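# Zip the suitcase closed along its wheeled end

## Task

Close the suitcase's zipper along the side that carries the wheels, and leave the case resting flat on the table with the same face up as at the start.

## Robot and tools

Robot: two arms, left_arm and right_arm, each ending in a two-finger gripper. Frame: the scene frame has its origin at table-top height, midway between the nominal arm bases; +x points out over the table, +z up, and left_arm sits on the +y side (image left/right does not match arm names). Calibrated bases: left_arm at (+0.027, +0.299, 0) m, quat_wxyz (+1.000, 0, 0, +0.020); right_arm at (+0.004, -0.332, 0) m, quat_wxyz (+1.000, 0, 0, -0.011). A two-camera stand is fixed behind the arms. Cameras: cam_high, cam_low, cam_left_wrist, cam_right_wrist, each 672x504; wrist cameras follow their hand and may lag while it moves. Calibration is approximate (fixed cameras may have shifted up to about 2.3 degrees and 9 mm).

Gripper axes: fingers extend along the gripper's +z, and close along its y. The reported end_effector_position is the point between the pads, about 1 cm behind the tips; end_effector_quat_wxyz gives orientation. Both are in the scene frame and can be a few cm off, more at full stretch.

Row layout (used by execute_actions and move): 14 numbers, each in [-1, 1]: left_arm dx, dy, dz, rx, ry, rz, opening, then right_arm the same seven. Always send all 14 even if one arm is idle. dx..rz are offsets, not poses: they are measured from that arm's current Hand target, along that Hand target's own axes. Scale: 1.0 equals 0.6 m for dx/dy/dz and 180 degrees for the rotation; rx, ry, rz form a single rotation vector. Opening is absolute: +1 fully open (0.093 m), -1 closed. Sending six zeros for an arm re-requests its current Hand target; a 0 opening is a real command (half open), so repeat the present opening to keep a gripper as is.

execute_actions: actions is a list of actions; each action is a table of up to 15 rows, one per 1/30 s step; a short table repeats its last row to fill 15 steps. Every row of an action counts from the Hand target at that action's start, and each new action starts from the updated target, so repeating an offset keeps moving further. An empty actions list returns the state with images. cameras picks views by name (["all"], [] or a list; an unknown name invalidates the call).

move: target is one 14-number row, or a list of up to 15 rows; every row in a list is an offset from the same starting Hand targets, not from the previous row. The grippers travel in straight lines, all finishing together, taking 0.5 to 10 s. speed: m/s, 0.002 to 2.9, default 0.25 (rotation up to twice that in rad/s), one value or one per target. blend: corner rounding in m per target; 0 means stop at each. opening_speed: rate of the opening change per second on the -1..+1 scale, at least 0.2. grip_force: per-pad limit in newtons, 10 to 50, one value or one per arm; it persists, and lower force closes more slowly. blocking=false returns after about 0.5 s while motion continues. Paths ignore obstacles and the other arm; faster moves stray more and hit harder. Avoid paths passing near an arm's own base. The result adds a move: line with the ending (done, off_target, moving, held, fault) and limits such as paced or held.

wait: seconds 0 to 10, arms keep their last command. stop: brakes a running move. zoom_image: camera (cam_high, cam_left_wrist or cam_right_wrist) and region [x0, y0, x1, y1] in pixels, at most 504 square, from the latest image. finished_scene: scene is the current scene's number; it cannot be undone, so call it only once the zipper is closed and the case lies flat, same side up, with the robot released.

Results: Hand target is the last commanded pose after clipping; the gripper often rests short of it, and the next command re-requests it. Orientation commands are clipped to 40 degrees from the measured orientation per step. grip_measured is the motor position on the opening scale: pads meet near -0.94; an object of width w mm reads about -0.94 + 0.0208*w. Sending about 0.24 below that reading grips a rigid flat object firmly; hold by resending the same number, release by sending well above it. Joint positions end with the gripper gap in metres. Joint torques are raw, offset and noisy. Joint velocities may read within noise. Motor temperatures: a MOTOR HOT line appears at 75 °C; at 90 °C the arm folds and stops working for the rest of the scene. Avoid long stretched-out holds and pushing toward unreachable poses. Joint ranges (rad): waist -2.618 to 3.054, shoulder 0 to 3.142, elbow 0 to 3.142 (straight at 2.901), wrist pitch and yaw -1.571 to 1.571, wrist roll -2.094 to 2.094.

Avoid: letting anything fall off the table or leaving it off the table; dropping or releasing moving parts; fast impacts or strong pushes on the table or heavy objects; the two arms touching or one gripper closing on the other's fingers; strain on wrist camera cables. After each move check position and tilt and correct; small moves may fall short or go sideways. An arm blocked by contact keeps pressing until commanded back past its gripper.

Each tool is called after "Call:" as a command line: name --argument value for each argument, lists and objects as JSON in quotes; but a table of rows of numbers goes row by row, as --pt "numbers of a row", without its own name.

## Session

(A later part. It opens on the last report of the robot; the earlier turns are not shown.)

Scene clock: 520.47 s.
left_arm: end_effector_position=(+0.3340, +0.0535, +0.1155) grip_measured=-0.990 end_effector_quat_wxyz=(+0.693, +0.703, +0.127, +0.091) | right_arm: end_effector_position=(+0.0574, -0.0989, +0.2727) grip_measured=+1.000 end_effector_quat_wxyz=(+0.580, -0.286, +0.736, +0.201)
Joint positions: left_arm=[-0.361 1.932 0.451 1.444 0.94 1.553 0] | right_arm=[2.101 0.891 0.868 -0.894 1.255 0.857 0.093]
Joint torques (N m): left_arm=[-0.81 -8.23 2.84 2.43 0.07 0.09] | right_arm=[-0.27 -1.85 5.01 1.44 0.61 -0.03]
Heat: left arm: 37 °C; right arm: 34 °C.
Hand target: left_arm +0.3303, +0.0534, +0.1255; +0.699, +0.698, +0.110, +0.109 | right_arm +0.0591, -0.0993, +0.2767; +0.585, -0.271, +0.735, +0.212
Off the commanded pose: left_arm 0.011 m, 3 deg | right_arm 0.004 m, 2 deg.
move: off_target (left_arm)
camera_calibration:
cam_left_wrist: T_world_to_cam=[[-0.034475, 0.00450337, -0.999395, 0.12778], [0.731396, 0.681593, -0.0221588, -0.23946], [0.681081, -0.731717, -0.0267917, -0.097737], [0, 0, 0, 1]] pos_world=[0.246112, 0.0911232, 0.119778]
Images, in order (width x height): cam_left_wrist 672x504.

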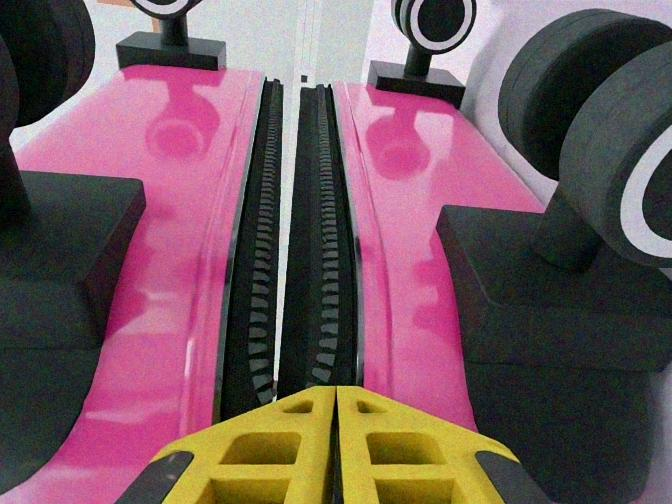

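Call:
move --pt "-0.011 0 -0.073 0 0 0 -1 0 0 0 0 0 0 1" --pt "-0.011 -0.025 -0.075 -0.044 0.044 -0.498 -0.5 0 0 0 0 0 0 1" --blend 0.01 --speed 0.3 --cameras '["cam_left_wrist"]'

Scene clock: 542.37 s.
left_arm: end_effector_position=(+0.3116, +0.0944, +0.0958) grip_measured=-0.502 end_effector_quat_wxyz=(+0.569, +0.368, +0.636, -0.370) | right_arm: end_effector_position=(+0.0574, -0.0989, +0.2727) grip_measured=+1.000 end_effector_quat_wxyz=(+0.580, -0.286, +0.736, +0.201)
Joint positions: left_arm=[-0.297 1.865 0.234 1.511 0.84 0.037 0.021] | right_arm=[2.101 0.891 0.868 -0.894 1.255 0.857 0.093]
Joint torques (N m): left_arm=[-1.11 -6.63 1.99 3 -0.04 -0.01] | right_arm=[-0.28 -1.8 4.98 1.41 0.61 -0.04]
Heat: left arm: 37 °C; right arm: 34 °C.
Hand target: left_arm +0.3103, +0.0942, +0.1103; +0.606, +0.365, +0.606, -0.365 | right_arm +0.0591, -0.0993, +0.2767; +0.585, -0.271, +0.735, +0.212
Off the commanded pose: left_arm 0.015 m, 6 deg | right_arm 0.004 m, 2 deg.
joint sent to its limit (left arm) — joint 4 (wrist pitch), upper limit. The joint targets still meet the commanded pose.
move: off_target (left_arm); target 2's new opening was sent with left_arm's hand 0.015 m and 6 deg from that target
camera_calibration:
cam_left_wrist: T_world_to_cam=[[-0.886531, -0.461275, 0.035904, 0.31741], [-0.256897, 0.426222, -0.867375, 0.161582], [0.384795, -0.778178, -0.496359, 0.088579], [0, 0, 0, 1]] pos_world=[0.288819, 0.146474, 0.172722]
Images, in order (width x height): cam_left_wrist 672x504.

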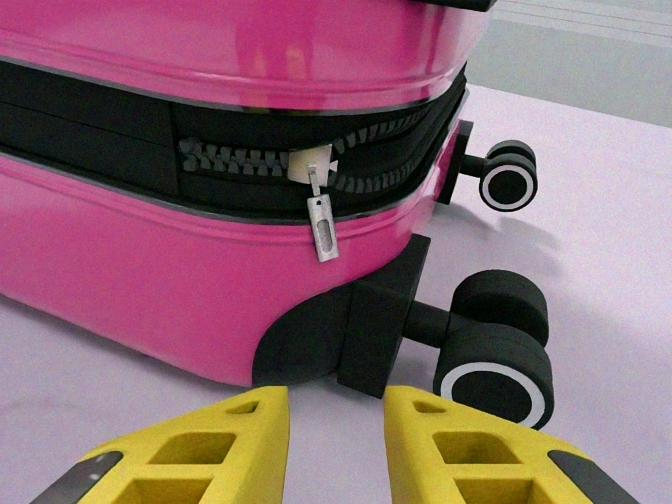

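Call:
move --target '[-0.016,-0.004,0.085,0,0,0,-0.5,0,0,0,0,0,0,1]' --speed 0.08 --cameras '["cam_left_wrist"]'

Scene clock: 549.23 s.
left_arm: end_effector_position=(+0.3261, +0.0504, +0.1154) grip_measured=-0.502 end_effector_quat_wxyz=(+0.593, +0.367, +0.614, -0.370) | right_arm: end_effector_position=(+0.0574, -0.0989, +0.2727) grip_measured=+1.000 end_effector_quat_wxyz=(+0.580, -0.286, +0.736, +0.201)
Joint positions: left_arm=[-0.459 1.884 0.344 1.511 0.677 0 0.021] | right_arm=[2.101 0.891 0.868 -0.894 1.255 0.857 0.093]
Joint torques (N m): left_arm=[-0.84 -3.77 5.44 2.76 0 -0.03] | right_arm=[-0.29 -1.83 5.04 1.42 0.6 -0.02]
Heat: left arm: 38 °C; right arm: 34 °C.
Hand target: left_arm +0.3320, +0.0480, +0.1201; +0.606, +0.365, +0.606, -0.364 | right_arm +0.0591, -0.0993, +0.2767; +0.585, -0.271, +0.735, +0.212
Off the commanded pose: left_arm 0.008 m, 2 deg | right_arm 0.004 m, 2 deg.
move: done
camera_calibration:
cam_left_wrist: T_world_to_cam=[[-0.886178, -0.463338, 0.00254904, 0.313137], [-0.209045, 0.394897, -0.894626, 0.190162], [0.413508, -0.793331, -0.446808, 0.0442833], [0, 0, 0, 1]] pos_world=[0.298936, 0.105125, 0.189112]
Images, in order (width x height): cam_left_wrist 672x504.

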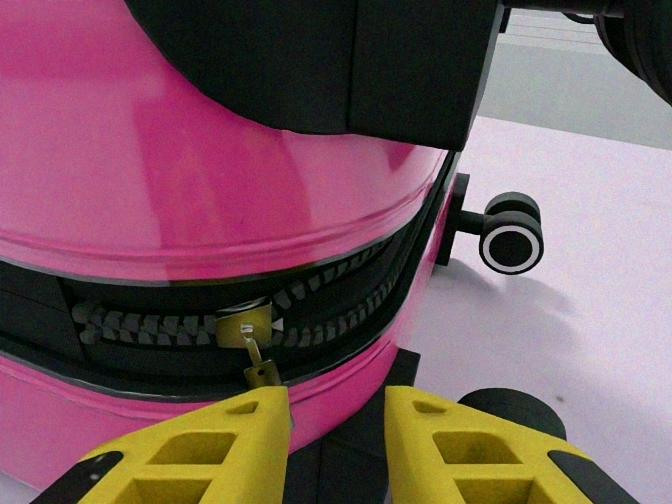

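Call:
move --pt "0 0 -0.02 0 0 0 -0.4 0 0 0 0 0 0 1" --pt "0.004 0.027 -0.01 0 0 0 -0.4 0 0 0 0 0 0 1" --pt "0.006 0.027 0.012 0 0 0 -0.4 0 0 0 0 0 0 1" --speed 0.06 --cameras '["cam_left_wrist"]'

Scene clock: 560.50 s.
left_arm: end_effector_position=(+0.3438, +0.0563, +0.1127) grip_measured=-0.402 end_effector_quat_wxyz=(+0.596, +0.363, +0.615, -0.366) | right_arm: end_effector_position=(+0.0574, -0.0989, +0.2727) grip_measured=+1.000 end_effector_quat_wxyz=(+0.580, -0.286, +0.736, +0.201)
Joint positions: left_arm=[-0.415 1.929 0.395 1.507 0.709 0 0.026] | right_arm=[2.101 0.891 0.868 -0.894 1.255 0.857 0.093]
Joint torques (N m): left_arm=[-1.74 -3.73 6.52 2.6 -0.08 0.02] | right_arm=[-0.29 -1.85 5.04 1.43 0.61 -0.03]
Heat: left arm: 38 °C; right arm: 34 °C.
Hand target: left_arm +0.3497, +0.0492, +0.1163; +0.606, +0.365, +0.606, -0.365 | right_arm +0.0591, -0.0993, +0.2767; +0.585, -0.271, +0.735, +0.212
Off the commanded pose: left_arm 0.010 m, 2 deg | right_arm 0.004 m, 2 deg.
move: done
camera_calibration:
cam_left_wrist: T_world_to_cam=[[-0.880645, -0.473775, 0.00170614, 0.330403], [-0.211781, 0.390428, -0.895943, 0.190465], [0.423809, -0.789369, -0.444165, 0.0363102], [0, 0, 0, 1]] pos_world=[0.315916, 0.110836, 0.18621]
Images, in order (width x height): cam_left_wrist 672x504.

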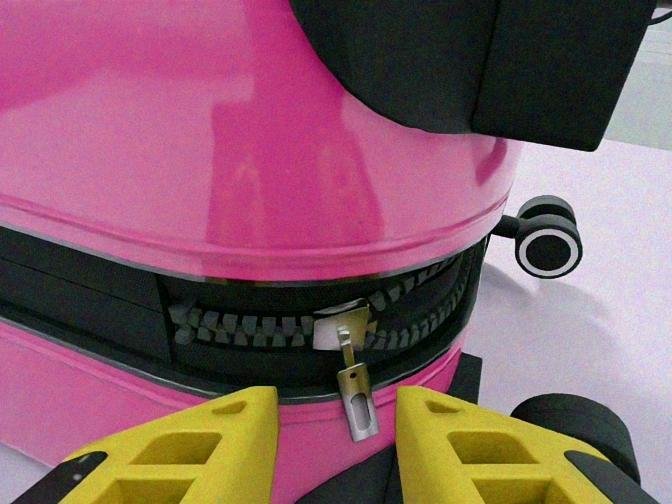

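Call:
move --pt "0.007 -0.007 0.012 0 0 0 -0.4 0 0 0 0 0 0 1" --pt "0.007 -0.007 0.012 0 0 0 -0.8 0 0 0 0 0 0 1" --speed 0.05 --opening_speed 1 --cameras '["cam_left_wrist"]'

Call:
zoom_image --camera "cam_left_wrist" --region '[240, 290, 440, 450]'

Scene clock: 567.40 s.
left_arm: end_effector_position=(+0.3446, +0.0459, +0.1077) grip_measured=-0.798 end_effector_quat_wxyz=(+0.595, +0.363, +0.616, -0.366) | right_arm: end_effector_position=(+0.0574, -0.0989, +0.2727) grip_measured=+1.000 end_effector_quat_wxyz=(+0.580, -0.286, +0.736, +0.201)
Joint positions: left_arm=[-0.452 1.963 0.414 1.518 0.672 0 0.007] | right_arm=[2.101 0.891 0.868 -0.894 1.255 0.857 0.093]
Joint torques (N m): left_arm=[-1.35 -4.42 5.93 2.67 -0.06 0.02] | right_arm=[-0.29 -1.88 5.05 1.45 0.62 -0.02]
Heat: left arm: 37 °C; right arm: 34 °C.
Hand target: left_arm +0.3494, +0.0409, +0.1123; +0.606, +0.365, +0.606, -0.365 | right_arm +0.0591, -0.0993, +0.2767; +0.585, -0.271, +0.735, +0.212
Off the commanded pose: left_arm 0.008 m, 2 deg | right_arm 0.004 m, 2 deg.
move: done
camera_calibration:
cam_left_wrist: T_world_to_cam=[[-0.880442, -0.474142, 0.00340378, 0.325937], [-0.214679, 0.392219, -0.89447, 0.190989], [0.422771, -0.78826, -0.447115, 0.0261368], [0, 0, 0, 1]] pos_world=[0.31692, 0.100233, 0.181411]
Images, in order (width x height): cam_left_wrist 672x504.

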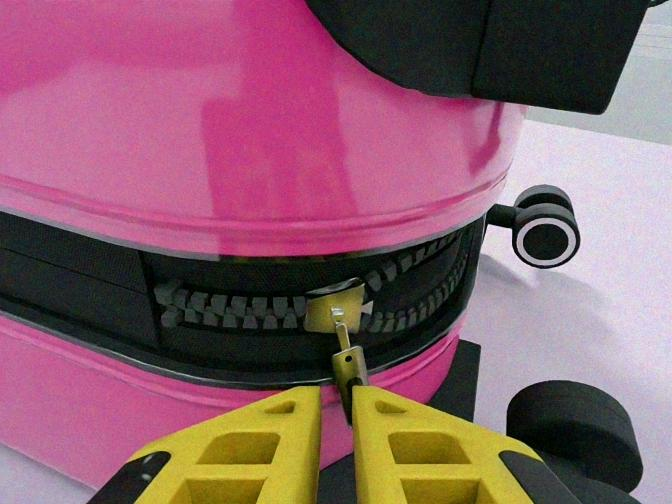

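Scaled by 2.520 from the camera's 672x504 image, which has a finer 960x720 frame.

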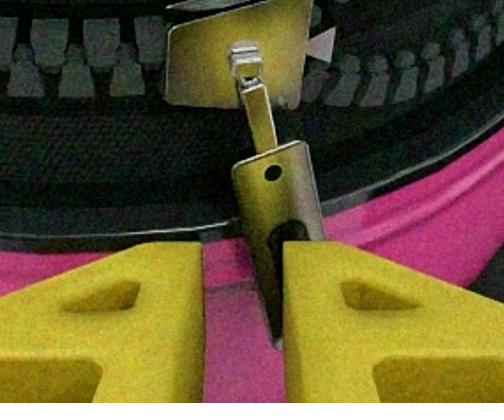

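Call:
move --pt "0 0 -0.02 0 0 0 -0.35 0 0 0 0 0 0 1" --pt "-0.022 0 -0.022 0 0 0 -0.35 0 0 0 0 0 0 1" --pt "-0.022 0 0.01 0 0 0 -0.35 0 0 0 0 0 0 1" --speed 0.05 --cameras '["cam_left_wrist"]'

Scene clock: 584.40 s.
left_arm: end_effector_position=(+0.3436, +0.0421, +0.1181) grip_measured=-0.352 end_effector_quat_wxyz=(+0.595, +0.367, +0.612, -0.370) | right_arm: end_effector_position=(+0.0574, -0.0989, +0.2727) grip_measured=+1.000 end_effector_quat_wxyz=(+0.580, -0.286, +0.736, +0.201)
Joint positions: left_arm=[-0.46 1.912 0.422 1.466 0.675 -0.001 0.028] | right_arm=[2.101 0.891 0.868 -0.894 1.255 0.857 0.093]
Joint torques (N m): left_arm=[-1.52 -5.68 7.02 2.3 -0.14 -0.03] | right_arm=[-0.31 -1.81 4.98 1.42 0.61 -0.03]
Heat: left arm: 39 °C; right arm: 34 °C.
Hand target: left_arm +0.3521, +0.0356, +0.1254; +0.606, +0.365, +0.606, -0.365 | right_arm +0.0591, -0.0993, +0.2767; +0.585, -0.271, +0.735, +0.212
Off the commanded pose: left_arm 0.013 m, 2 deg | right_arm 0.004 m, 2 deg.
move: off_target (left_arm)
camera_calibration:
cam_left_wrist: T_world_to_cam=[[-0.885975, -0.463732, 0.000254604, 0.32503], [-0.205394, 0.39192, -0.896779, 0.198645], [0.415765, -0.794576, -0.442479, 0.0304013], [0, 0, 0, 1]] pos_world=[0.316129, 0.0970301, 0.19151]
Images, in order (width x height): cam_left_wrist 672x504.

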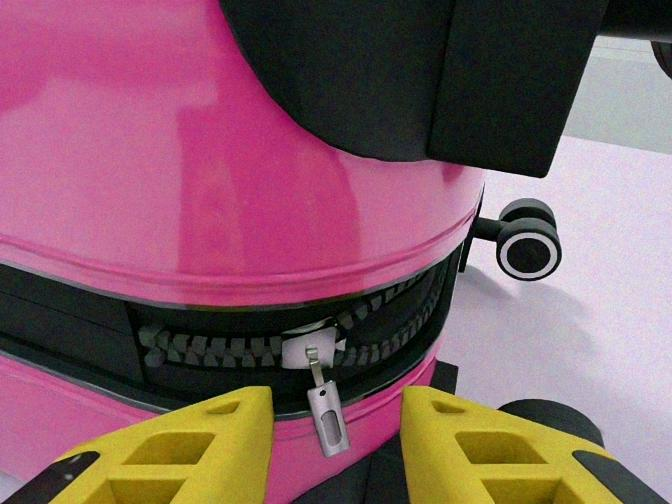

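Call:
move --pt "0 0 -0.025 0 0 0 -0.35 0 0 0 0 0 0 1" --pt "-0.016 0.011 -0.025 0 0 0 -0.35 0 0 0 0 0 0 1" --pt "-0.016 0.011 0.008 0 0 0 -0.35 0 0 0 0 0 0 1" --speed 0.05 --cameras '["cam_left_wrist"]'

Scene clock: 591.60 s.
left_arm: end_effector_position=(+0.3520, +0.0423, +0.1302) grip_measured=-0.352 end_effector_quat_wxyz=(+0.599, +0.366, +0.609, -0.368) | right_arm: end_effector_position=(+0.0574, -0.0989, +0.2727) grip_measured=+1.000 end_effector_quat_wxyz=(+0.580, -0.286, +0.736, +0.201)
Joint positions: left_arm=[-0.449 1.872 0.456 1.403 0.684 -0.001 0.028] | right_arm=[2.101 0.891 0.868 -0.894 1.255 0.857 0.093]
Joint torques (N m): left_arm=[-1.83 -5.01 7.73 2.18 -0.18 0.03] | right_arm=[-0.31 -1.81 5.03 1.44 0.62 -0.04]
Heat: left arm: 38 °C; right arm: 34 °C.
Hand target: left_arm +0.3602, +0.0343, +0.1350; +0.606, +0.365, +0.606, -0.365 | right_arm +0.0591, -0.0993, +0.2767; +0.585, -0.271, +0.735, +0.212
Off the commanded pose: left_arm 0.012 m, 1 deg | right_arm 0.004 m, 2 deg.
move: off_target (left_arm)
camera_calibration:
cam_left_wrist: T_world_to_cam=[[-0.884706, -0.466103, -0.00658561, 0.333055], [-0.197361, 0.387332, -0.900568, 0.209041], [0.422308, -0.795438, -0.434666, 0.029127], [0, 0, 0, 1]] pos_world=[0.323611, 0.0974381, 0.20311]
Images, in order (width x height): cam_left_wrist 672x504.

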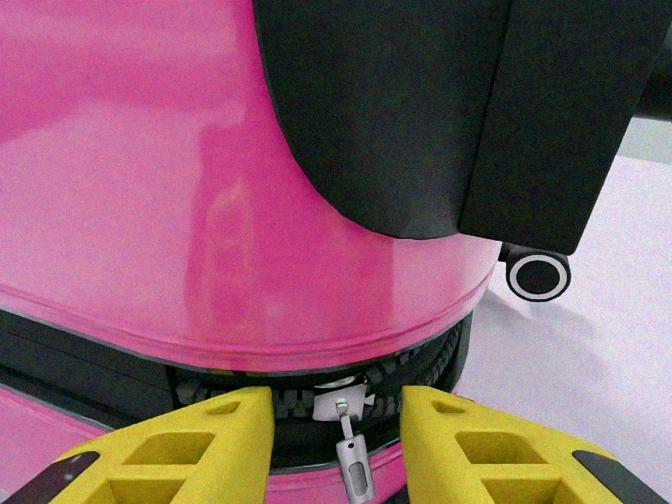

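Call:
move --target '[0,0,0.01,0,0,0,-1,0,0,0,0,0,0,1]' --opening_speed 0.6 --cameras '["cam_left_wrist"]'

Call:
zoom_image --camera "cam_left_wrist" --region '[240, 310, 440, 470]'

Scene clock: 596.47 s.
left_arm: end_effector_position=(+0.3604, +0.0392, +0.1318) grip_measured=-0.990 end_effector_quat_wxyz=(+0.603, +0.358, +0.616, -0.360) | right_arm: end_effector_position=(+0.0574, -0.0989, +0.2727) grip_measured=+1.000 end_effector_quat_wxyz=(+0.580, -0.286, +0.736, +0.201)
Joint positions: left_arm=[-0.46 1.872 0.482 1.373 0.644 -0.002 0] | right_arm=[2.101 0.891 0.868 -0.894 1.255 0.857 0.093]
Joint torques (N m): left_arm=[-2.02 -4.16 7.5 2.47 0.07 0] | right_arm=[-0.28 -1.83 4.97 1.42 0.61 -0.04]
Heat: left arm: 38 °C; right arm: 34 °C.
Hand target: left_arm +0.3630, +0.0290, +0.1351; +0.606, +0.365, +0.606, -0.365 | right_arm +0.0591, -0.0993, +0.2767; +0.585, -0.271, +0.735, +0.212
Off the commanded pose: left_arm 0.011 m, 2 deg | right_arm 0.004 m, 2 deg.
move: off_target (left_arm)
camera_calibration:
cam_left_wrist: T_world_to_cam=[[-0.871043, -0.491192, -0.0038142, 0.334755], [-0.212298, 0.383452, -0.898829, 0.218606], [0.442961, -0.782109, -0.438282, 0.0162992], [0, 0, 0, 1]] pos_world=[0.330776, 0.093352, 0.20491]
Images, in order (width x height): cam_left_wrist 672x504.

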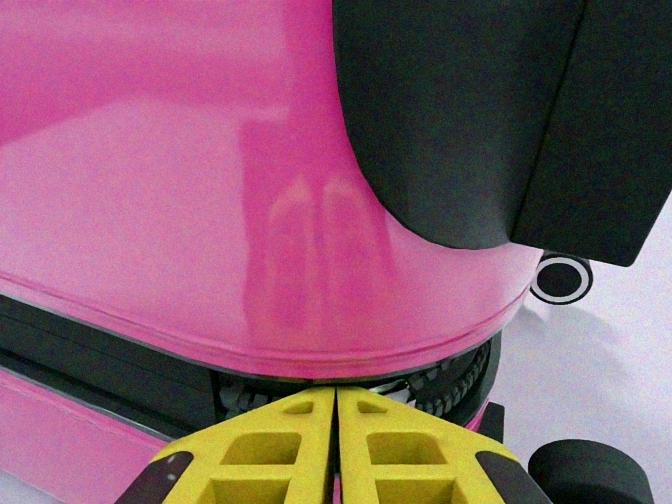

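Scaled by 2.520 from the camera's 672x504 image, which has a finer 960x720 frame.

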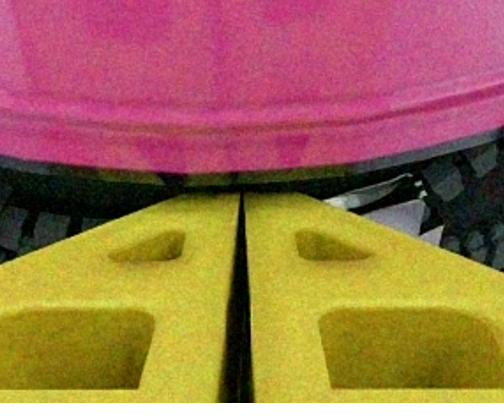

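Call:
move --target '[0,-0.05,0.006,0,0,0,-1,0,0,0,0,0,0,1]' --speed 0.04 --cameras '["cam_left_wrist"]'

Call:
zoom_image --camera "cam_left_wrist" --region '[200, 290, 500, 490]'

Scene clock: 603.47 s.
left_arm: end_effector_position=(+0.3418, +0.0118, +0.1314) grip_measured=-0.990 end_effector_quat_wxyz=(+0.600, +0.364, +0.611, -0.365) | right_arm: end_effector_position=(+0.0574, -0.0989, +0.2727) grip_measured=+1.000 end_effector_quat_wxyz=(+0.580, -0.286, +0.736, +0.201)
Joint positions: left_arm=[-0.57 1.872 0.473 1.385 0.555 -0.002 0] | right_arm=[2.101 0.891 0.868 -0.894 1.255 0.857 0.093]
Joint torques (N m): left_arm=[-0.9 -7.04 3.34 2.59 0.01 -0.03] | right_arm=[-0.29 -1.81 5.08 1.43 0.61 -0.05]
Heat: left arm: 38 °C; right arm: 34 °C.
Hand target: left_arm +0.3382, +0.0119, +0.1350; +0.606, +0.365, +0.606, -0.365 | right_arm +0.0591, -0.0993, +0.2767; +0.585, -0.271, +0.735, +0.212
Off the commanded pose: left_arm 0.005 m, 1 deg | right_arm 0.004 m, 2 deg.
move: done
camera_calibration:
cam_left_wrist: T_world_to_cam=[[-0.880954, -0.473155, -0.00669384, 0.30868], [-0.201317, 0.387553, -0.899597, 0.221133], [0.428243, -0.791156, -0.43667, 0.00782077], [0, 0, 0, 1]] pos_world=[0.313101, 0.0665401, 0.204412]
Images, in order (width x height): cam_left_wrist 672x504.

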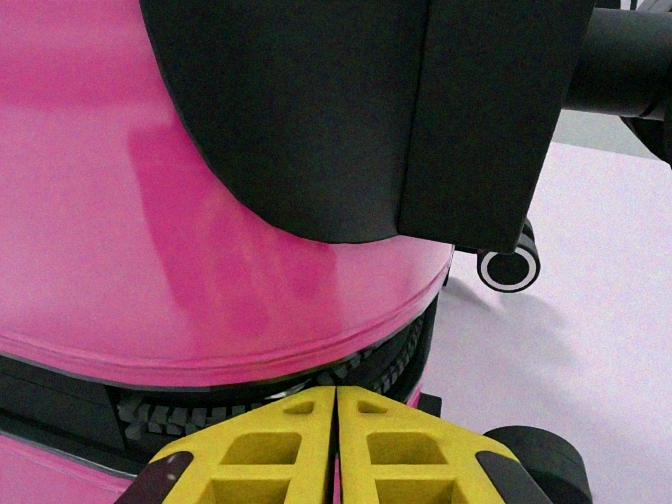

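Scaled by 1.680 from the camera's 672x504 image, which has a finer 960x720 frame.

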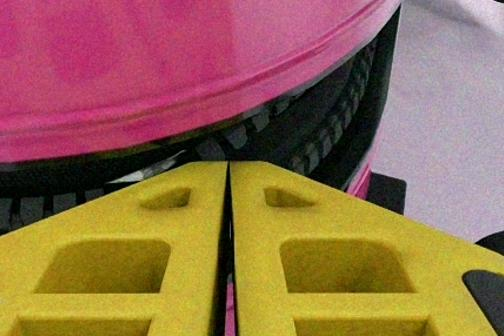

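Call:
move --pt "0 0 -0.08 0 0 0 -1 0 0 0 0 0 0 1" --pt "-0.05 0.17 -0.12 0 0 0 -0.4 0 0 0 0 0 0 1" --blend 0.02 --speed 0.2 --cameras '["cam_right_wrist","cam_left_wrist","cam_high"]'

Call:
zoom_image --camera "cam_right_wrist" --region '[260, 120, 440, 260]'

Call:
zoom_image --camera "cam_left_wrist" --region '[260, 120, 440, 260]'

Scene clock: 614.77 s.
left_arm: end_effector_position=(+0.3919, +0.1243, +0.1590) grip_measured=-0.402 end_effector_quat_wxyz=(+0.602, +0.355, +0.615, -0.366) | right_arm: end_effector_position=(+0.0574, -0.0989, +0.2727) grip_measured=+1.000 end_effector_quat_wxyz=(+0.580, -0.286, +0.736, +0.201)
Joint positions: left_arm=[-0.134 1.771 0.541 1.216 0.976 -0.011 0.026] | right_arm=[2.101 0.891 0.868 -0.894 1.255 0.857 0.093]
Joint torques (N m): left_arm=[-0.25 -5.96 7.02 2.11 0.22 0.07] | right_arm=[-0.28 -1.81 5.04 1.44 0.62 -0.04]
Heat: left arm: 39 °C; right arm: 34 °C.
Hand target: left_arm +0.3946, +0.1233, +0.1649; +0.606, +0.364, +0.606, -0.365 | right_arm +0.0591, -0.0993, +0.2767; +0.585, -0.271, +0.735, +0.212
Off the commanded pose: left_arm 0.007 m, 2 deg | right_arm 0.004 m, 2 deg.
move: done
camera_calibration:
cam_left_wrist: T_world_to_cam=[[-0.87394, -0.485975, 0.00757064, 0.402784], [-0.216423, 0.375158, -0.901342, 0.220087], [0.435189, -0.789357, -0.433042, 0.0839776], [0, 0, 0, 1]] pos_world=[0.363095, 0.179463, 0.23169]
cam_right_wrist: T_world_to_cam=[[0.646226, -0.760778, 0.0600719, -0.130525], [-0.463128, -0.45352, -0.761467, 0.225659], [0.606551, 0.464259, -0.645414, 0.269839], [0, 0, 0, 1]] pos_world=[0.0251863, -0.122235, 0.353831]
Images, in order (width x height): cam_high 672x504, cam_left_wrist 672x504, cam_right_wrist 672x504.

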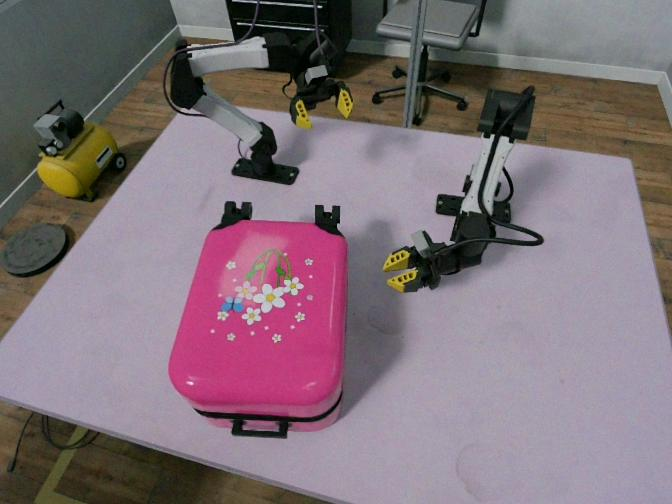

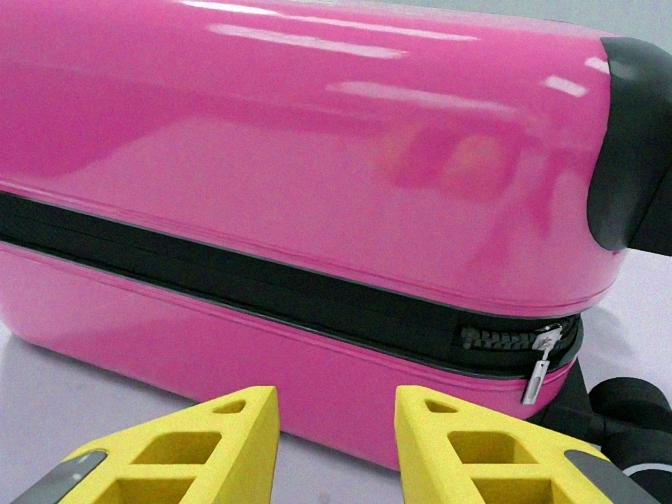

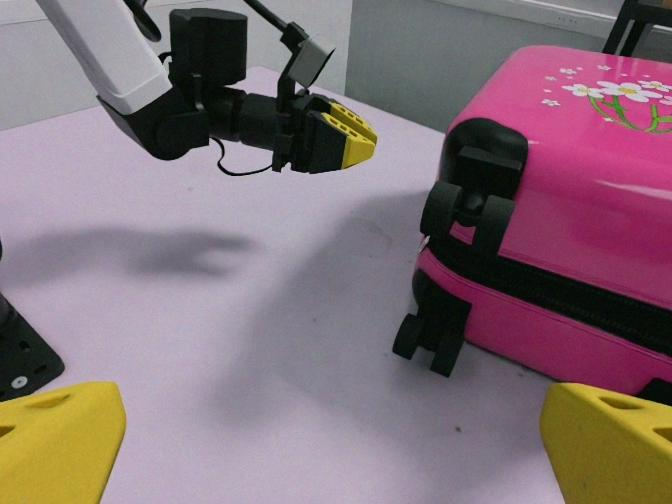

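Scaled by 2.800 from the camera's 672x504 image, which has a finer 960x720 frame.

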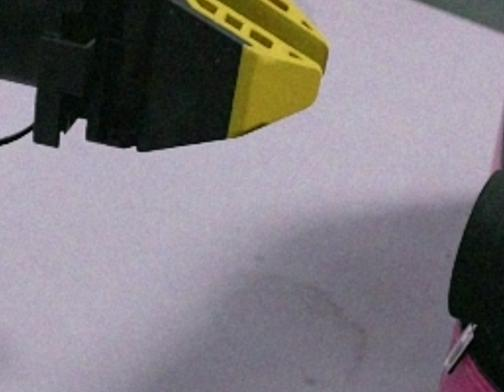

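Scaled by 2.800 from the camera's 672x504 image, which has a finer 960x720 frame.

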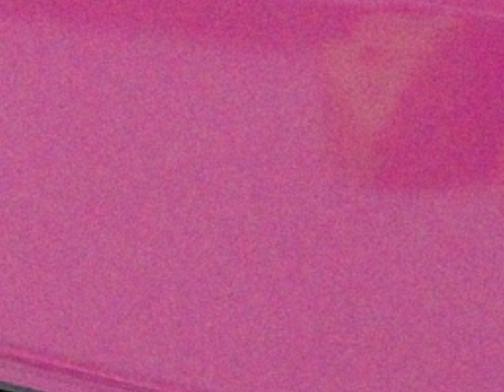

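Call:
execute_actions --actions '[]'

Call:
zoom_image --camera "cam_left_wrist" --region '[420, 260, 672, 450]'

Scene clock: 646.57 s.
left_arm: end_effector_position=(+0.3918, +0.1243, +0.1590) grip_measured=-0.402 end_effector_quat_wxyz=(+0.602, +0.355, +0.615, -0.366) | right_arm: end_effector_position=(+0.0574, -0.0989, +0.2727) grip_measured=+1.000 end_effector_quat_wxyz=(+0.580, -0.286, +0.736, +0.201)
Joint positions: left_arm=[-0.134 1.771 0.541 1.216 0.977 -0.011 0.026] | right_arm=[2.101 0.891 0.868 -0.894 1.255 0.857 0.093]
Joint velocities: within noise
Joint torques (N m): left_arm=[-0.39 -5.85 7.13 2.04 0.2 0.07] | right_arm=[-0.31 -1.83 5.03 1.42 0.63 -0.04]
Motor temperatures (°C): left_arm=[20 28 28 35 19 19 20] | right_arm=[19 18 28 34 19 19 19]
Heat: left arm: 35 °C; right arm: 34 °C.
Hand target: left_arm +0.3946, +0.1233, +0.1649; +0.606, +0.365, +0.606, -0.365 | right_arm +0.0591, -0.0993, +0.2767; +0.585, -0.271, +0.735, +0.212
Tool commands: left_gripper/opening=-0.4 right_gripper/opening=+1.0
Off the commanded pose: left_arm 0.007 m, 2 deg | right_arm 0.004 m, 2 deg.
camera_calibration:
cam_left_wrist: T_world_to_cam=[[-0.874126, -0.48564, 0.00760611, 0.402783], [-0.216302, 0.375215, -0.901347, 0.220034], [0.434876, -0.789536, -0.43303, 0.0841202], [0, 0, 0, 1]] pos_world=[0.363095, 0.179463, 0.23169]
cam_right_wrist: T_world_to_cam=[[0.646226, -0.760778, 0.0600719, -0.130525], [-0.463128, -0.45352, -0.761467, 0.225659], [0.606551, 0.464259, -0.645414, 0.269839], [0, 0, 0, 1]] pos_world=[0.0251863, -0.122235, 0.353831]

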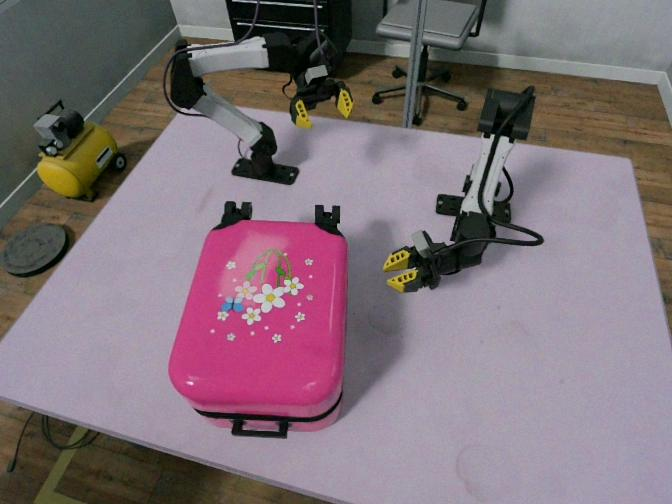

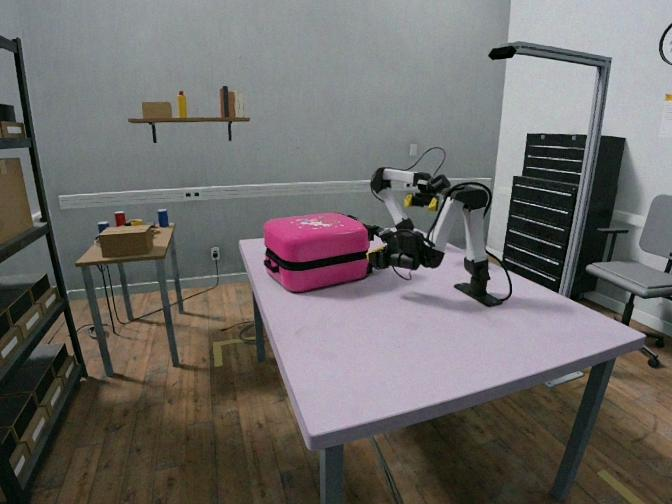

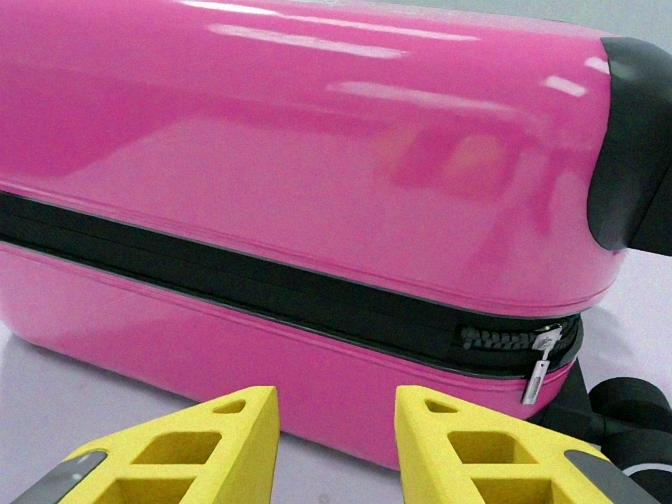

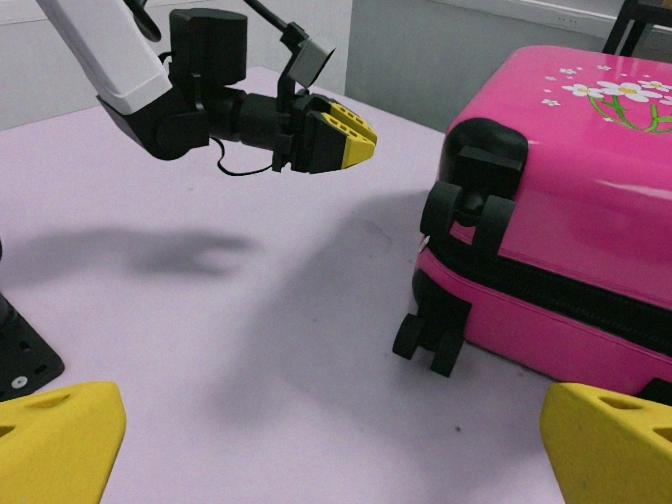

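Scaled by 2.000 from the camera's 672x504 image, which has a finer 960x720 frame.

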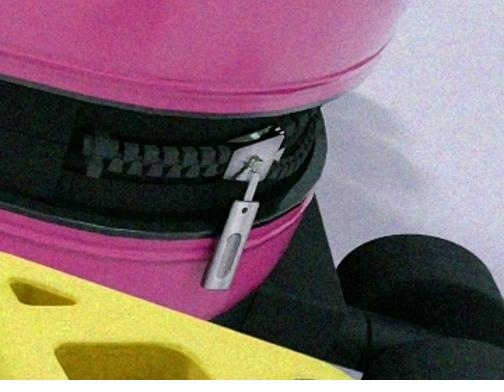

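Call:
move --pt "0.03 -0.15 -0.03 0 0.111 0 -0.4 0 0 0 0 0 0 1" --pt "0.06 -0.173 0.03 0 0.111 0 -0.4 0 0 0 0 0 0 1" --speed 0.15 --cameras '["cam_left_wrist","cam_right_wrist"]'

Scene clock: 683.20 s.
left_arm: end_effector_position=(+0.3107, +0.0593, +0.1348) grip_measured=-0.402 end_effector_quat_wxyz=(+0.494, +0.424, +0.698, -0.300) | right_arm: end_effector_position=(+0.0574, -0.0989, +0.2727) grip_measured=+1.000 end_effector_quat_wxyz=(+0.580, -0.286, +0.736, +0.201)
Joint positions: left_arm=[-0.478 1.348 0.471 0.459 0.611 0.25 0.026] | right_arm=[2.101 0.891 0.868 -0.894 1.255 0.857 0.093]
Joint torques (N m): left_arm=[-0.95 -2.32 6.17 2.52 0.05 0.02] | right_arm=[-0.25 -1.81 5.04 1.44 0.6 -0.04]
Heat: left arm: 35 °C; right arm: 35 °C.
Hand target: left_arm +0.3113, +0.0588, +0.1289; +0.492, +0.422, +0.702, -0.296 | right_arm +0.0591, -0.0993, +0.2767; +0.585, -0.271, +0.735, +0.212
Off the commanded pose: left_arm 0.006 m, 1 deg | right_arm 0.004 m, 2 deg.
move: done
camera_calibration:
cam_left_wrist: T_world_to_cam=[[-0.886756, -0.461913, -0.0173389, 0.306407], [-0.313621, 0.628782, -0.711529, 0.19477], [0.339567, -0.625515, -0.702442, 0.113845], [0, 0, 0, 1]] pos_world=[0.294135, 0.0902773, 0.223866]
cam_right_wrist: T_world_to_cam=[[0.646226, -0.760778, 0.0600719, -0.130525], [-0.463128, -0.45352, -0.761467, 0.225659], [0.606551, 0.464259, -0.645414, 0.269839], [0, 0, 0, 1]] pos_world=[0.0251863, -0.122235, 0.353831]
Images, in order (width x height): cam_left_wrist 672x504, cam_right_wrist 672x504.

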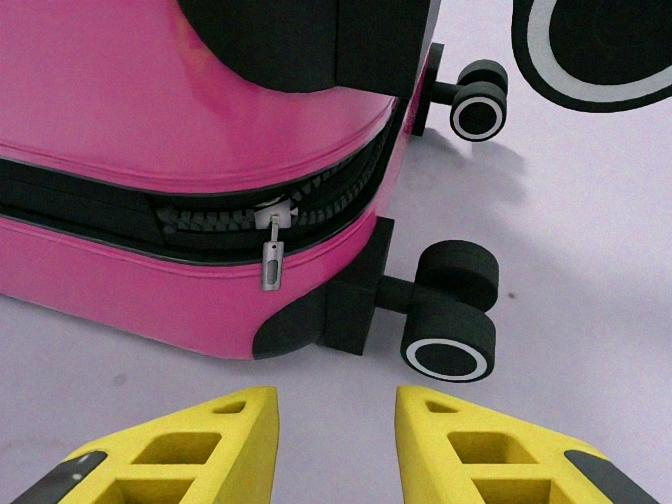

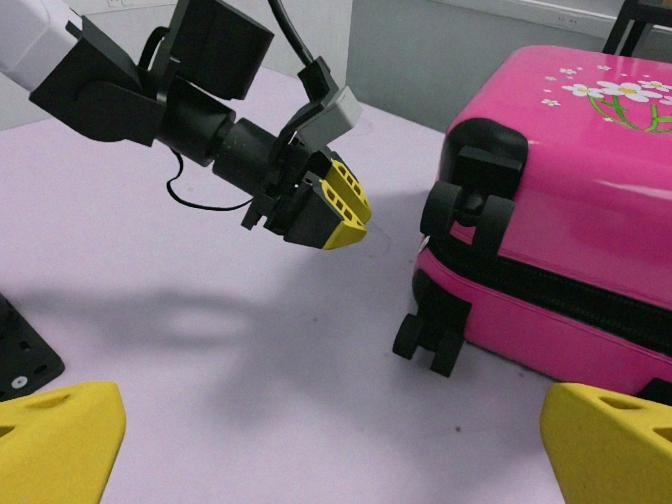

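Call:
move --pt "0.005 0.045 0.05 0 0 0 -0.4 0 0 0 0 0 0 1" --pt "0.005 0.045 0.09 0 0 0 -0.4 0 0 0 0 0 0 1" --speed 0.08 --cameras '["cam_left_wrist","cam_high"]'

Scene clock: 697.13 s.
left_arm: end_effector_position=(+0.3493, +0.0319, +0.1027) grip_measured=-0.402 end_effector_quat_wxyz=(+0.480, +0.424, +0.706, -0.302) | right_arm: end_effector_position=(+0.0574, -0.0989, +0.2727) grip_measured=+1.000 end_effector_quat_wxyz=(+0.580, -0.286, +0.736, +0.201)
Joint positions: left_arm=[-0.507 1.646 0.597 0.607 0.587 0.236 0.026] | right_arm=[2.101 0.891 0.868 -0.894 1.255 0.857 0.093]
Joint torques (N m): left_arm=[-0.94 -3.86 8.65 2.51 0.05 -0.01] | right_arm=[-0.18 -1.83 5.08 1.42 0.61 -0.04]
Heat: left arm: 37 °C; right arm: 35 °C.
Hand target: left_arm +0.3584, +0.0274, +0.1077; +0.492, +0.422, +0.702, -0.296 | right_arm +0.0591, -0.0993, +0.2767; +0.585, -0.271, +0.735, +0.212
Off the commanded pose: left_arm 0.011 m, 2 deg | right_arm 0.004 m, 2 deg.
move: off_target (left_arm)
camera_calibration:
cam_left_wrist: T_world_to_cam=[[-0.888041, -0.459759, 0.00201192, 0.325839], [-0.332334, 0.638879, -0.693821, 0.205605], [0.317705, -0.616811, -0.720144, 0.0702037], [0, 0, 0, 1]] pos_world=[0.335384, 0.0617532, 0.192555]
Images, in order (width x height): cam_high 672x504, cam_left_wrist 672x504.

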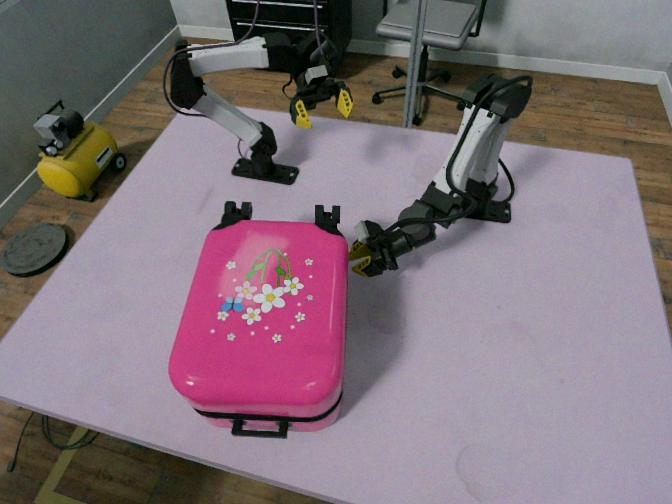

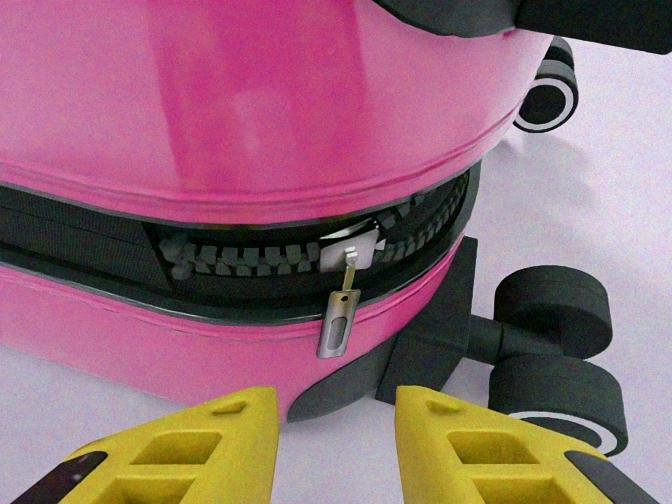

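Call:
move --target '[0,0,0.025,0,0,0,-0.4,0,0,0,0,0,0,1]' --speed 0.05 --cameras '["cam_left_wrist"]'

Call:
zoom_image --camera "cam_left_wrist" --region '[220, 200, 460, 420]'

Scene clock: 705.73 s.
left_arm: end_effector_position=(+0.3552, +0.0210, +0.0975) grip_measured=-0.402 end_effector_quat_wxyz=(+0.478, +0.424, +0.707, -0.303) | right_arm: end_effector_position=(+0.0574, -0.0989, +0.2727) grip_measured=+1.000 end_effector_quat_wxyz=(+0.580, -0.286, +0.736, +0.201)
Joint positions: left_arm=[-0.531 1.7 0.632 0.629 0.567 0.223 0.026] | right_arm=[2.101 0.891 0.868 -0.894 1.255 0.857 0.093]
Joint torques (N m): left_arm=[-1.11 -3.96 8.64 2.62 0.03 -0.03] | right_arm=[-0.29 -1.85 5.03 1.42 0.63 -0.02]
Heat: left arm: 36 °C; right arm: 35 °C.
Hand target: left_arm +0.3651, +0.0151, +0.1027; +0.492, +0.422, +0.702, -0.296 | right_arm +0.0591, -0.0993, +0.2767; +0.585, -0.271, +0.735, +0.212
Off the commanded pose: left_arm 0.013 m, 2 deg | right_arm 0.004 m, 2 deg.
move: off_target (left_arm)
camera_calibration:
cam_left_wrist: T_world_to_cam=[[-0.888655, -0.458548, 0.0051715, 0.325903], [-0.3344, 0.640259, -0.691552, 0.211466], [0.313799, -0.616281, -0.722308, 0.0593898], [0, 0, 0, 1]] pos_world=[0.341693, 0.0506498, 0.187452]
Images, in order (width x height): cam_left_wrist 672x504.

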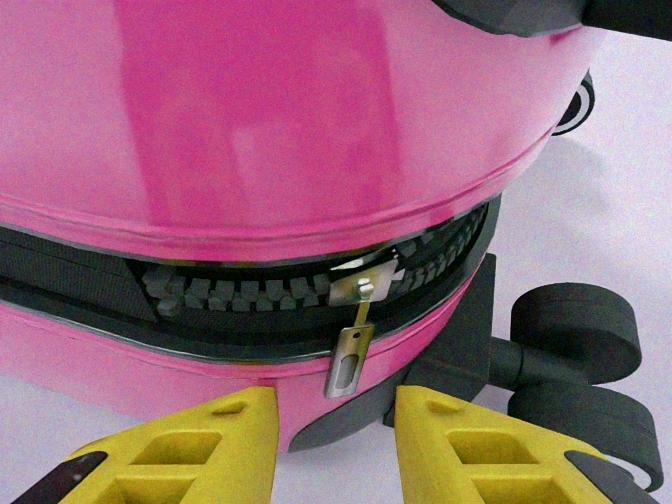

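Scaled by 2.100 from the camera's 672x504 image, which has a finer 960x720 frame.

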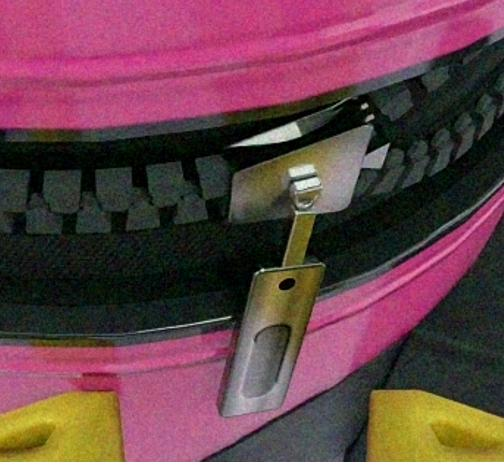

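Call:
move --pt "-0.02 -0.006 0 0 0 0 -0.4 0 0 0 0 0 0 1" --pt "-0.02 -0.006 0.02 0 0 0 -0.4 0 0 0 0 0 0 1" --speed 0.05 --cameras '["cam_left_wrist"]'

Call:
zoom_image --camera "cam_left_wrist" --region '[220, 200, 460, 420]'

Scene clock: 713.67 s.
left_arm: end_effector_position=(+0.3582, +0.0106, +0.0985) grip_measured=-0.402 end_effector_quat_wxyz=(+0.473, +0.420, +0.715, -0.299) | right_arm: end_effector_position=(+0.0574, -0.0989, +0.2727) grip_measured=+1.000 end_effector_quat_wxyz=(+0.580, -0.286, +0.736, +0.201)
Joint positions: left_arm=[-0.562 1.712 0.67 0.594 0.528 0.204 0.026] | right_arm=[2.101 0.891 0.868 -0.894 1.255 0.857 0.093]
Joint torques (N m): left_arm=[-1.58 -4.33 10.03 2.71 0.03 -0.02] | right_arm=[-0.21 -1.83 5.01 1.43 0.62 -0.04]
Heat: left arm: 37 °C; right arm: 35 °C.
Hand target: left_arm +0.3692, -0.0003, +0.1099; +0.492, +0.422, +0.702, -0.296 | right_arm +0.0591, -0.0993, +0.2767; +0.585, -0.271, +0.735, +0.212
Off the commanded pose: left_arm 0.019 m, 3 deg | right_arm 0.004 m, 2 deg.
move: off_target (left_arm)
camera_calibration:
cam_left_wrist: T_world_to_cam=[[-0.883452, -0.468324, 0.013624, 0.321218], [-0.351709, 0.643694, -0.679676, 0.22482], [0.309539, -0.605252, -0.733386, 0.0553872], [0, 0, 0, 1]] pos_world=[0.345707, 0.0392423, 0.189048]
Images, in order (width x height): cam_left_wrist 672x504.

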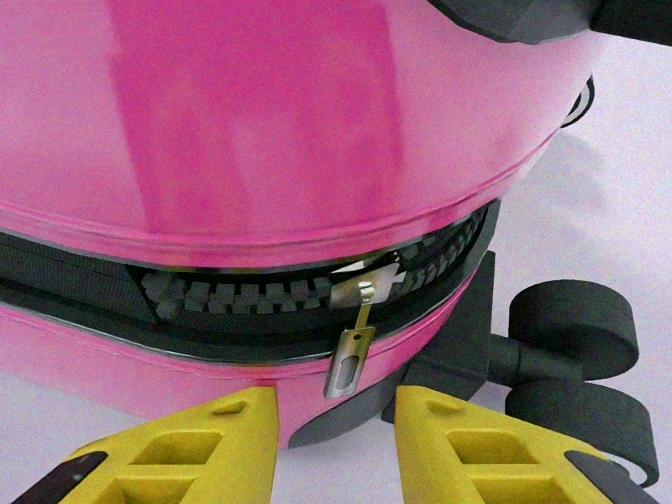

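Scaled by 2.100 from the camera's 672x504 image, which has a finer 960x720 frame.

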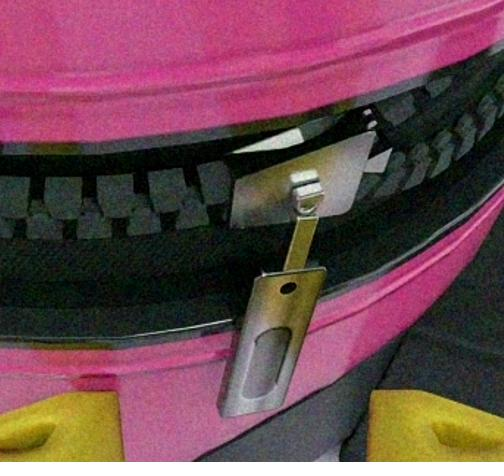

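Call:
move --pt "-0.02 -0.006 -0.05 0 0 0 -0.4 0 0 0 0 0 0 1" --pt "-0.035 -0.006 -0.05 0 0 0 -0.4 0 0 0 0 0 0 1" --pt "-0.035 -0.006 -0.024 0 0 0 -0.4 0 0 0 0 0 0 1" --speed 0.06 --cameras '["cam_left_wrist"]'

Call:
zoom_image --camera "cam_left_wrist" --region '[220, 200, 460, 420]'

Scene clock: 722.97 s.
left_arm: end_effector_position=(+0.3551, +0.0084, +0.1297) grip_measured=-0.402 end_effector_quat_wxyz=(+0.482, +0.423, +0.705, -0.301) | right_arm: end_effector_position=(+0.0574, -0.0989, +0.2727) grip_measured=+1.000 end_effector_quat_wxyz=(+0.580, -0.286, +0.736, +0.201)
Joint positions: left_arm=[-0.57 1.618 0.702 0.494 0.528 0.204 0.026] | right_arm=[2.101 0.891 0.868 -0.894 1.255 0.857 0.093]
Joint torques (N m): left_arm=[-0.85 -4.23 9.17 2.54 0.09 0.02] | right_arm=[-0.34 -1.77 5.01 1.42 0.62 -0.03]
Heat: left arm: 37 °C; right arm: 35 °C.
Hand target: left_arm +0.3630, +0.0037, +0.1345; +0.492, +0.422, +0.702, -0.296 | right_arm +0.0591, -0.0993, +0.2767; +0.585, -0.271, +0.735, +0.212
Off the commanded pose: left_arm 0.010 m, 1 deg | right_arm 0.004 m, 2 deg.
move: done
camera_calibration:
cam_left_wrist: T_world_to_cam=[[-0.887314, -0.461166, -0.000450868, 0.320029], [-0.330932, 0.637415, -0.695835, 0.241061], [0.321182, -0.617275, -0.718202, 0.0718094], [0, 0, 0, 1]] pos_world=[0.340677, 0.0382568, 0.219456]
Images, in order (width x height): cam_left_wrist 672x504.

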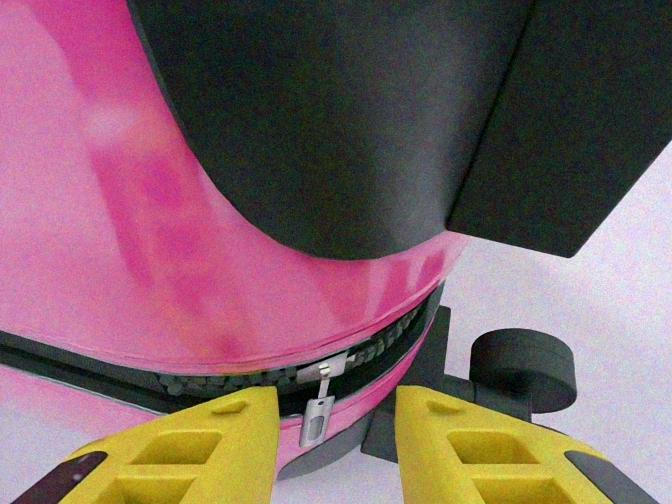

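Scaled by 2.100 from the camera's 672x504 image, which has a finer 960x720 frame.

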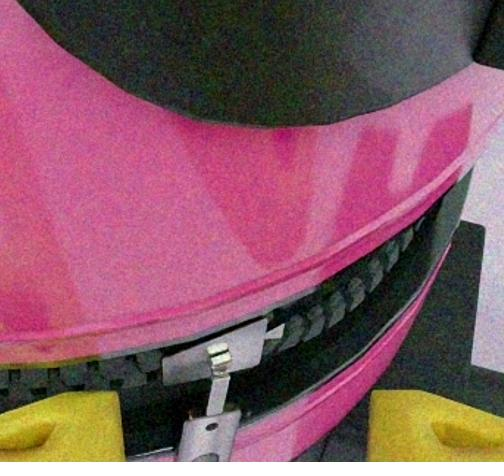

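Call:
move --pt "0.022 0.017 0 0 0 0 -0.4 0 0 0 0 0 0 1" --speed 0.06 --cameras '["cam_left_wrist"]'

Call:
zoom_image --camera "cam_left_wrist" --region '[220, 220, 460, 440]'

Scene clock: 729.00 s.
left_arm: end_effector_position=(+0.3654, +0.0143, +0.1207) grip_measured=-0.402 end_effector_quat_wxyz=(+0.485, +0.415, +0.710, -0.296) | right_arm: end_effector_position=(+0.0574, -0.0989, +0.2727) grip_measured=+1.000 end_effector_quat_wxyz=(+0.580, -0.286, +0.736, +0.201)
Joint positions: left_arm=[-0.546 1.66 0.702 0.535 0.531 0.204 0.026] | right_arm=[2.101 0.891 0.868 -0.894 1.255 0.857 0.093]
Joint torques (N m): left_arm=[-0.08 -4.23 7.8 2.63 0.34 0.13] | right_arm=[-0.24 -1.81 4.97 1.43 0.61 -0.03]
Heat: left arm: 37 °C; right arm: 35 °C.
Hand target: left_arm +0.3698, +0.0124, +0.1220; +0.492, +0.422, +0.702, -0.296 | right_arm +0.0591, -0.0993, +0.2767; +0.585, -0.271, +0.735, +0.212
Off the commanded pose: left_arm 0.005 m, 1 deg | right_arm 0.004 m, 2 deg.
move: done
camera_calibration:
cam_left_wrist: T_world_to_cam=[[-0.877002, -0.480486, 0.000989002, 0.328314], [-0.345692, 0.629538, -0.69583, 0.240004], [0.333714, -0.610586, -0.718206, 0.0609542], [0, 0, 0, 1]] pos_world=[0.350558, 0.0438769, 0.210455]
Images, in order (width x height): cam_left_wrist 672x504.

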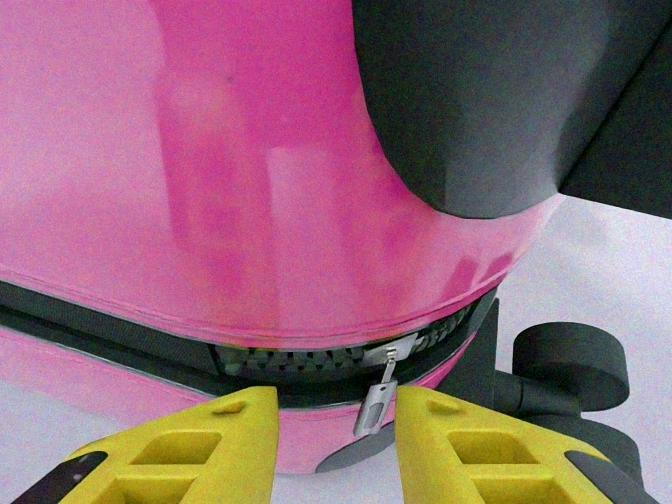

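Scaled by 2.100 from the camera's 672x504 image, which has a finer 960x720 frame.

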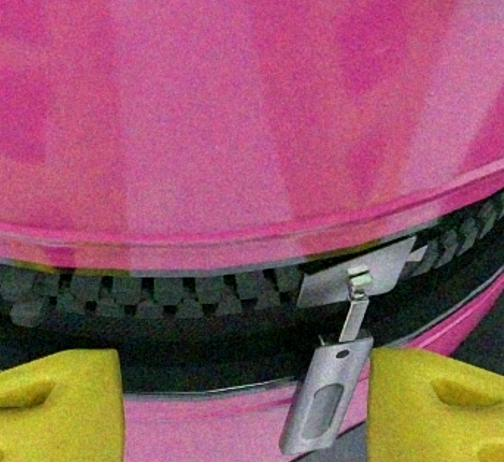

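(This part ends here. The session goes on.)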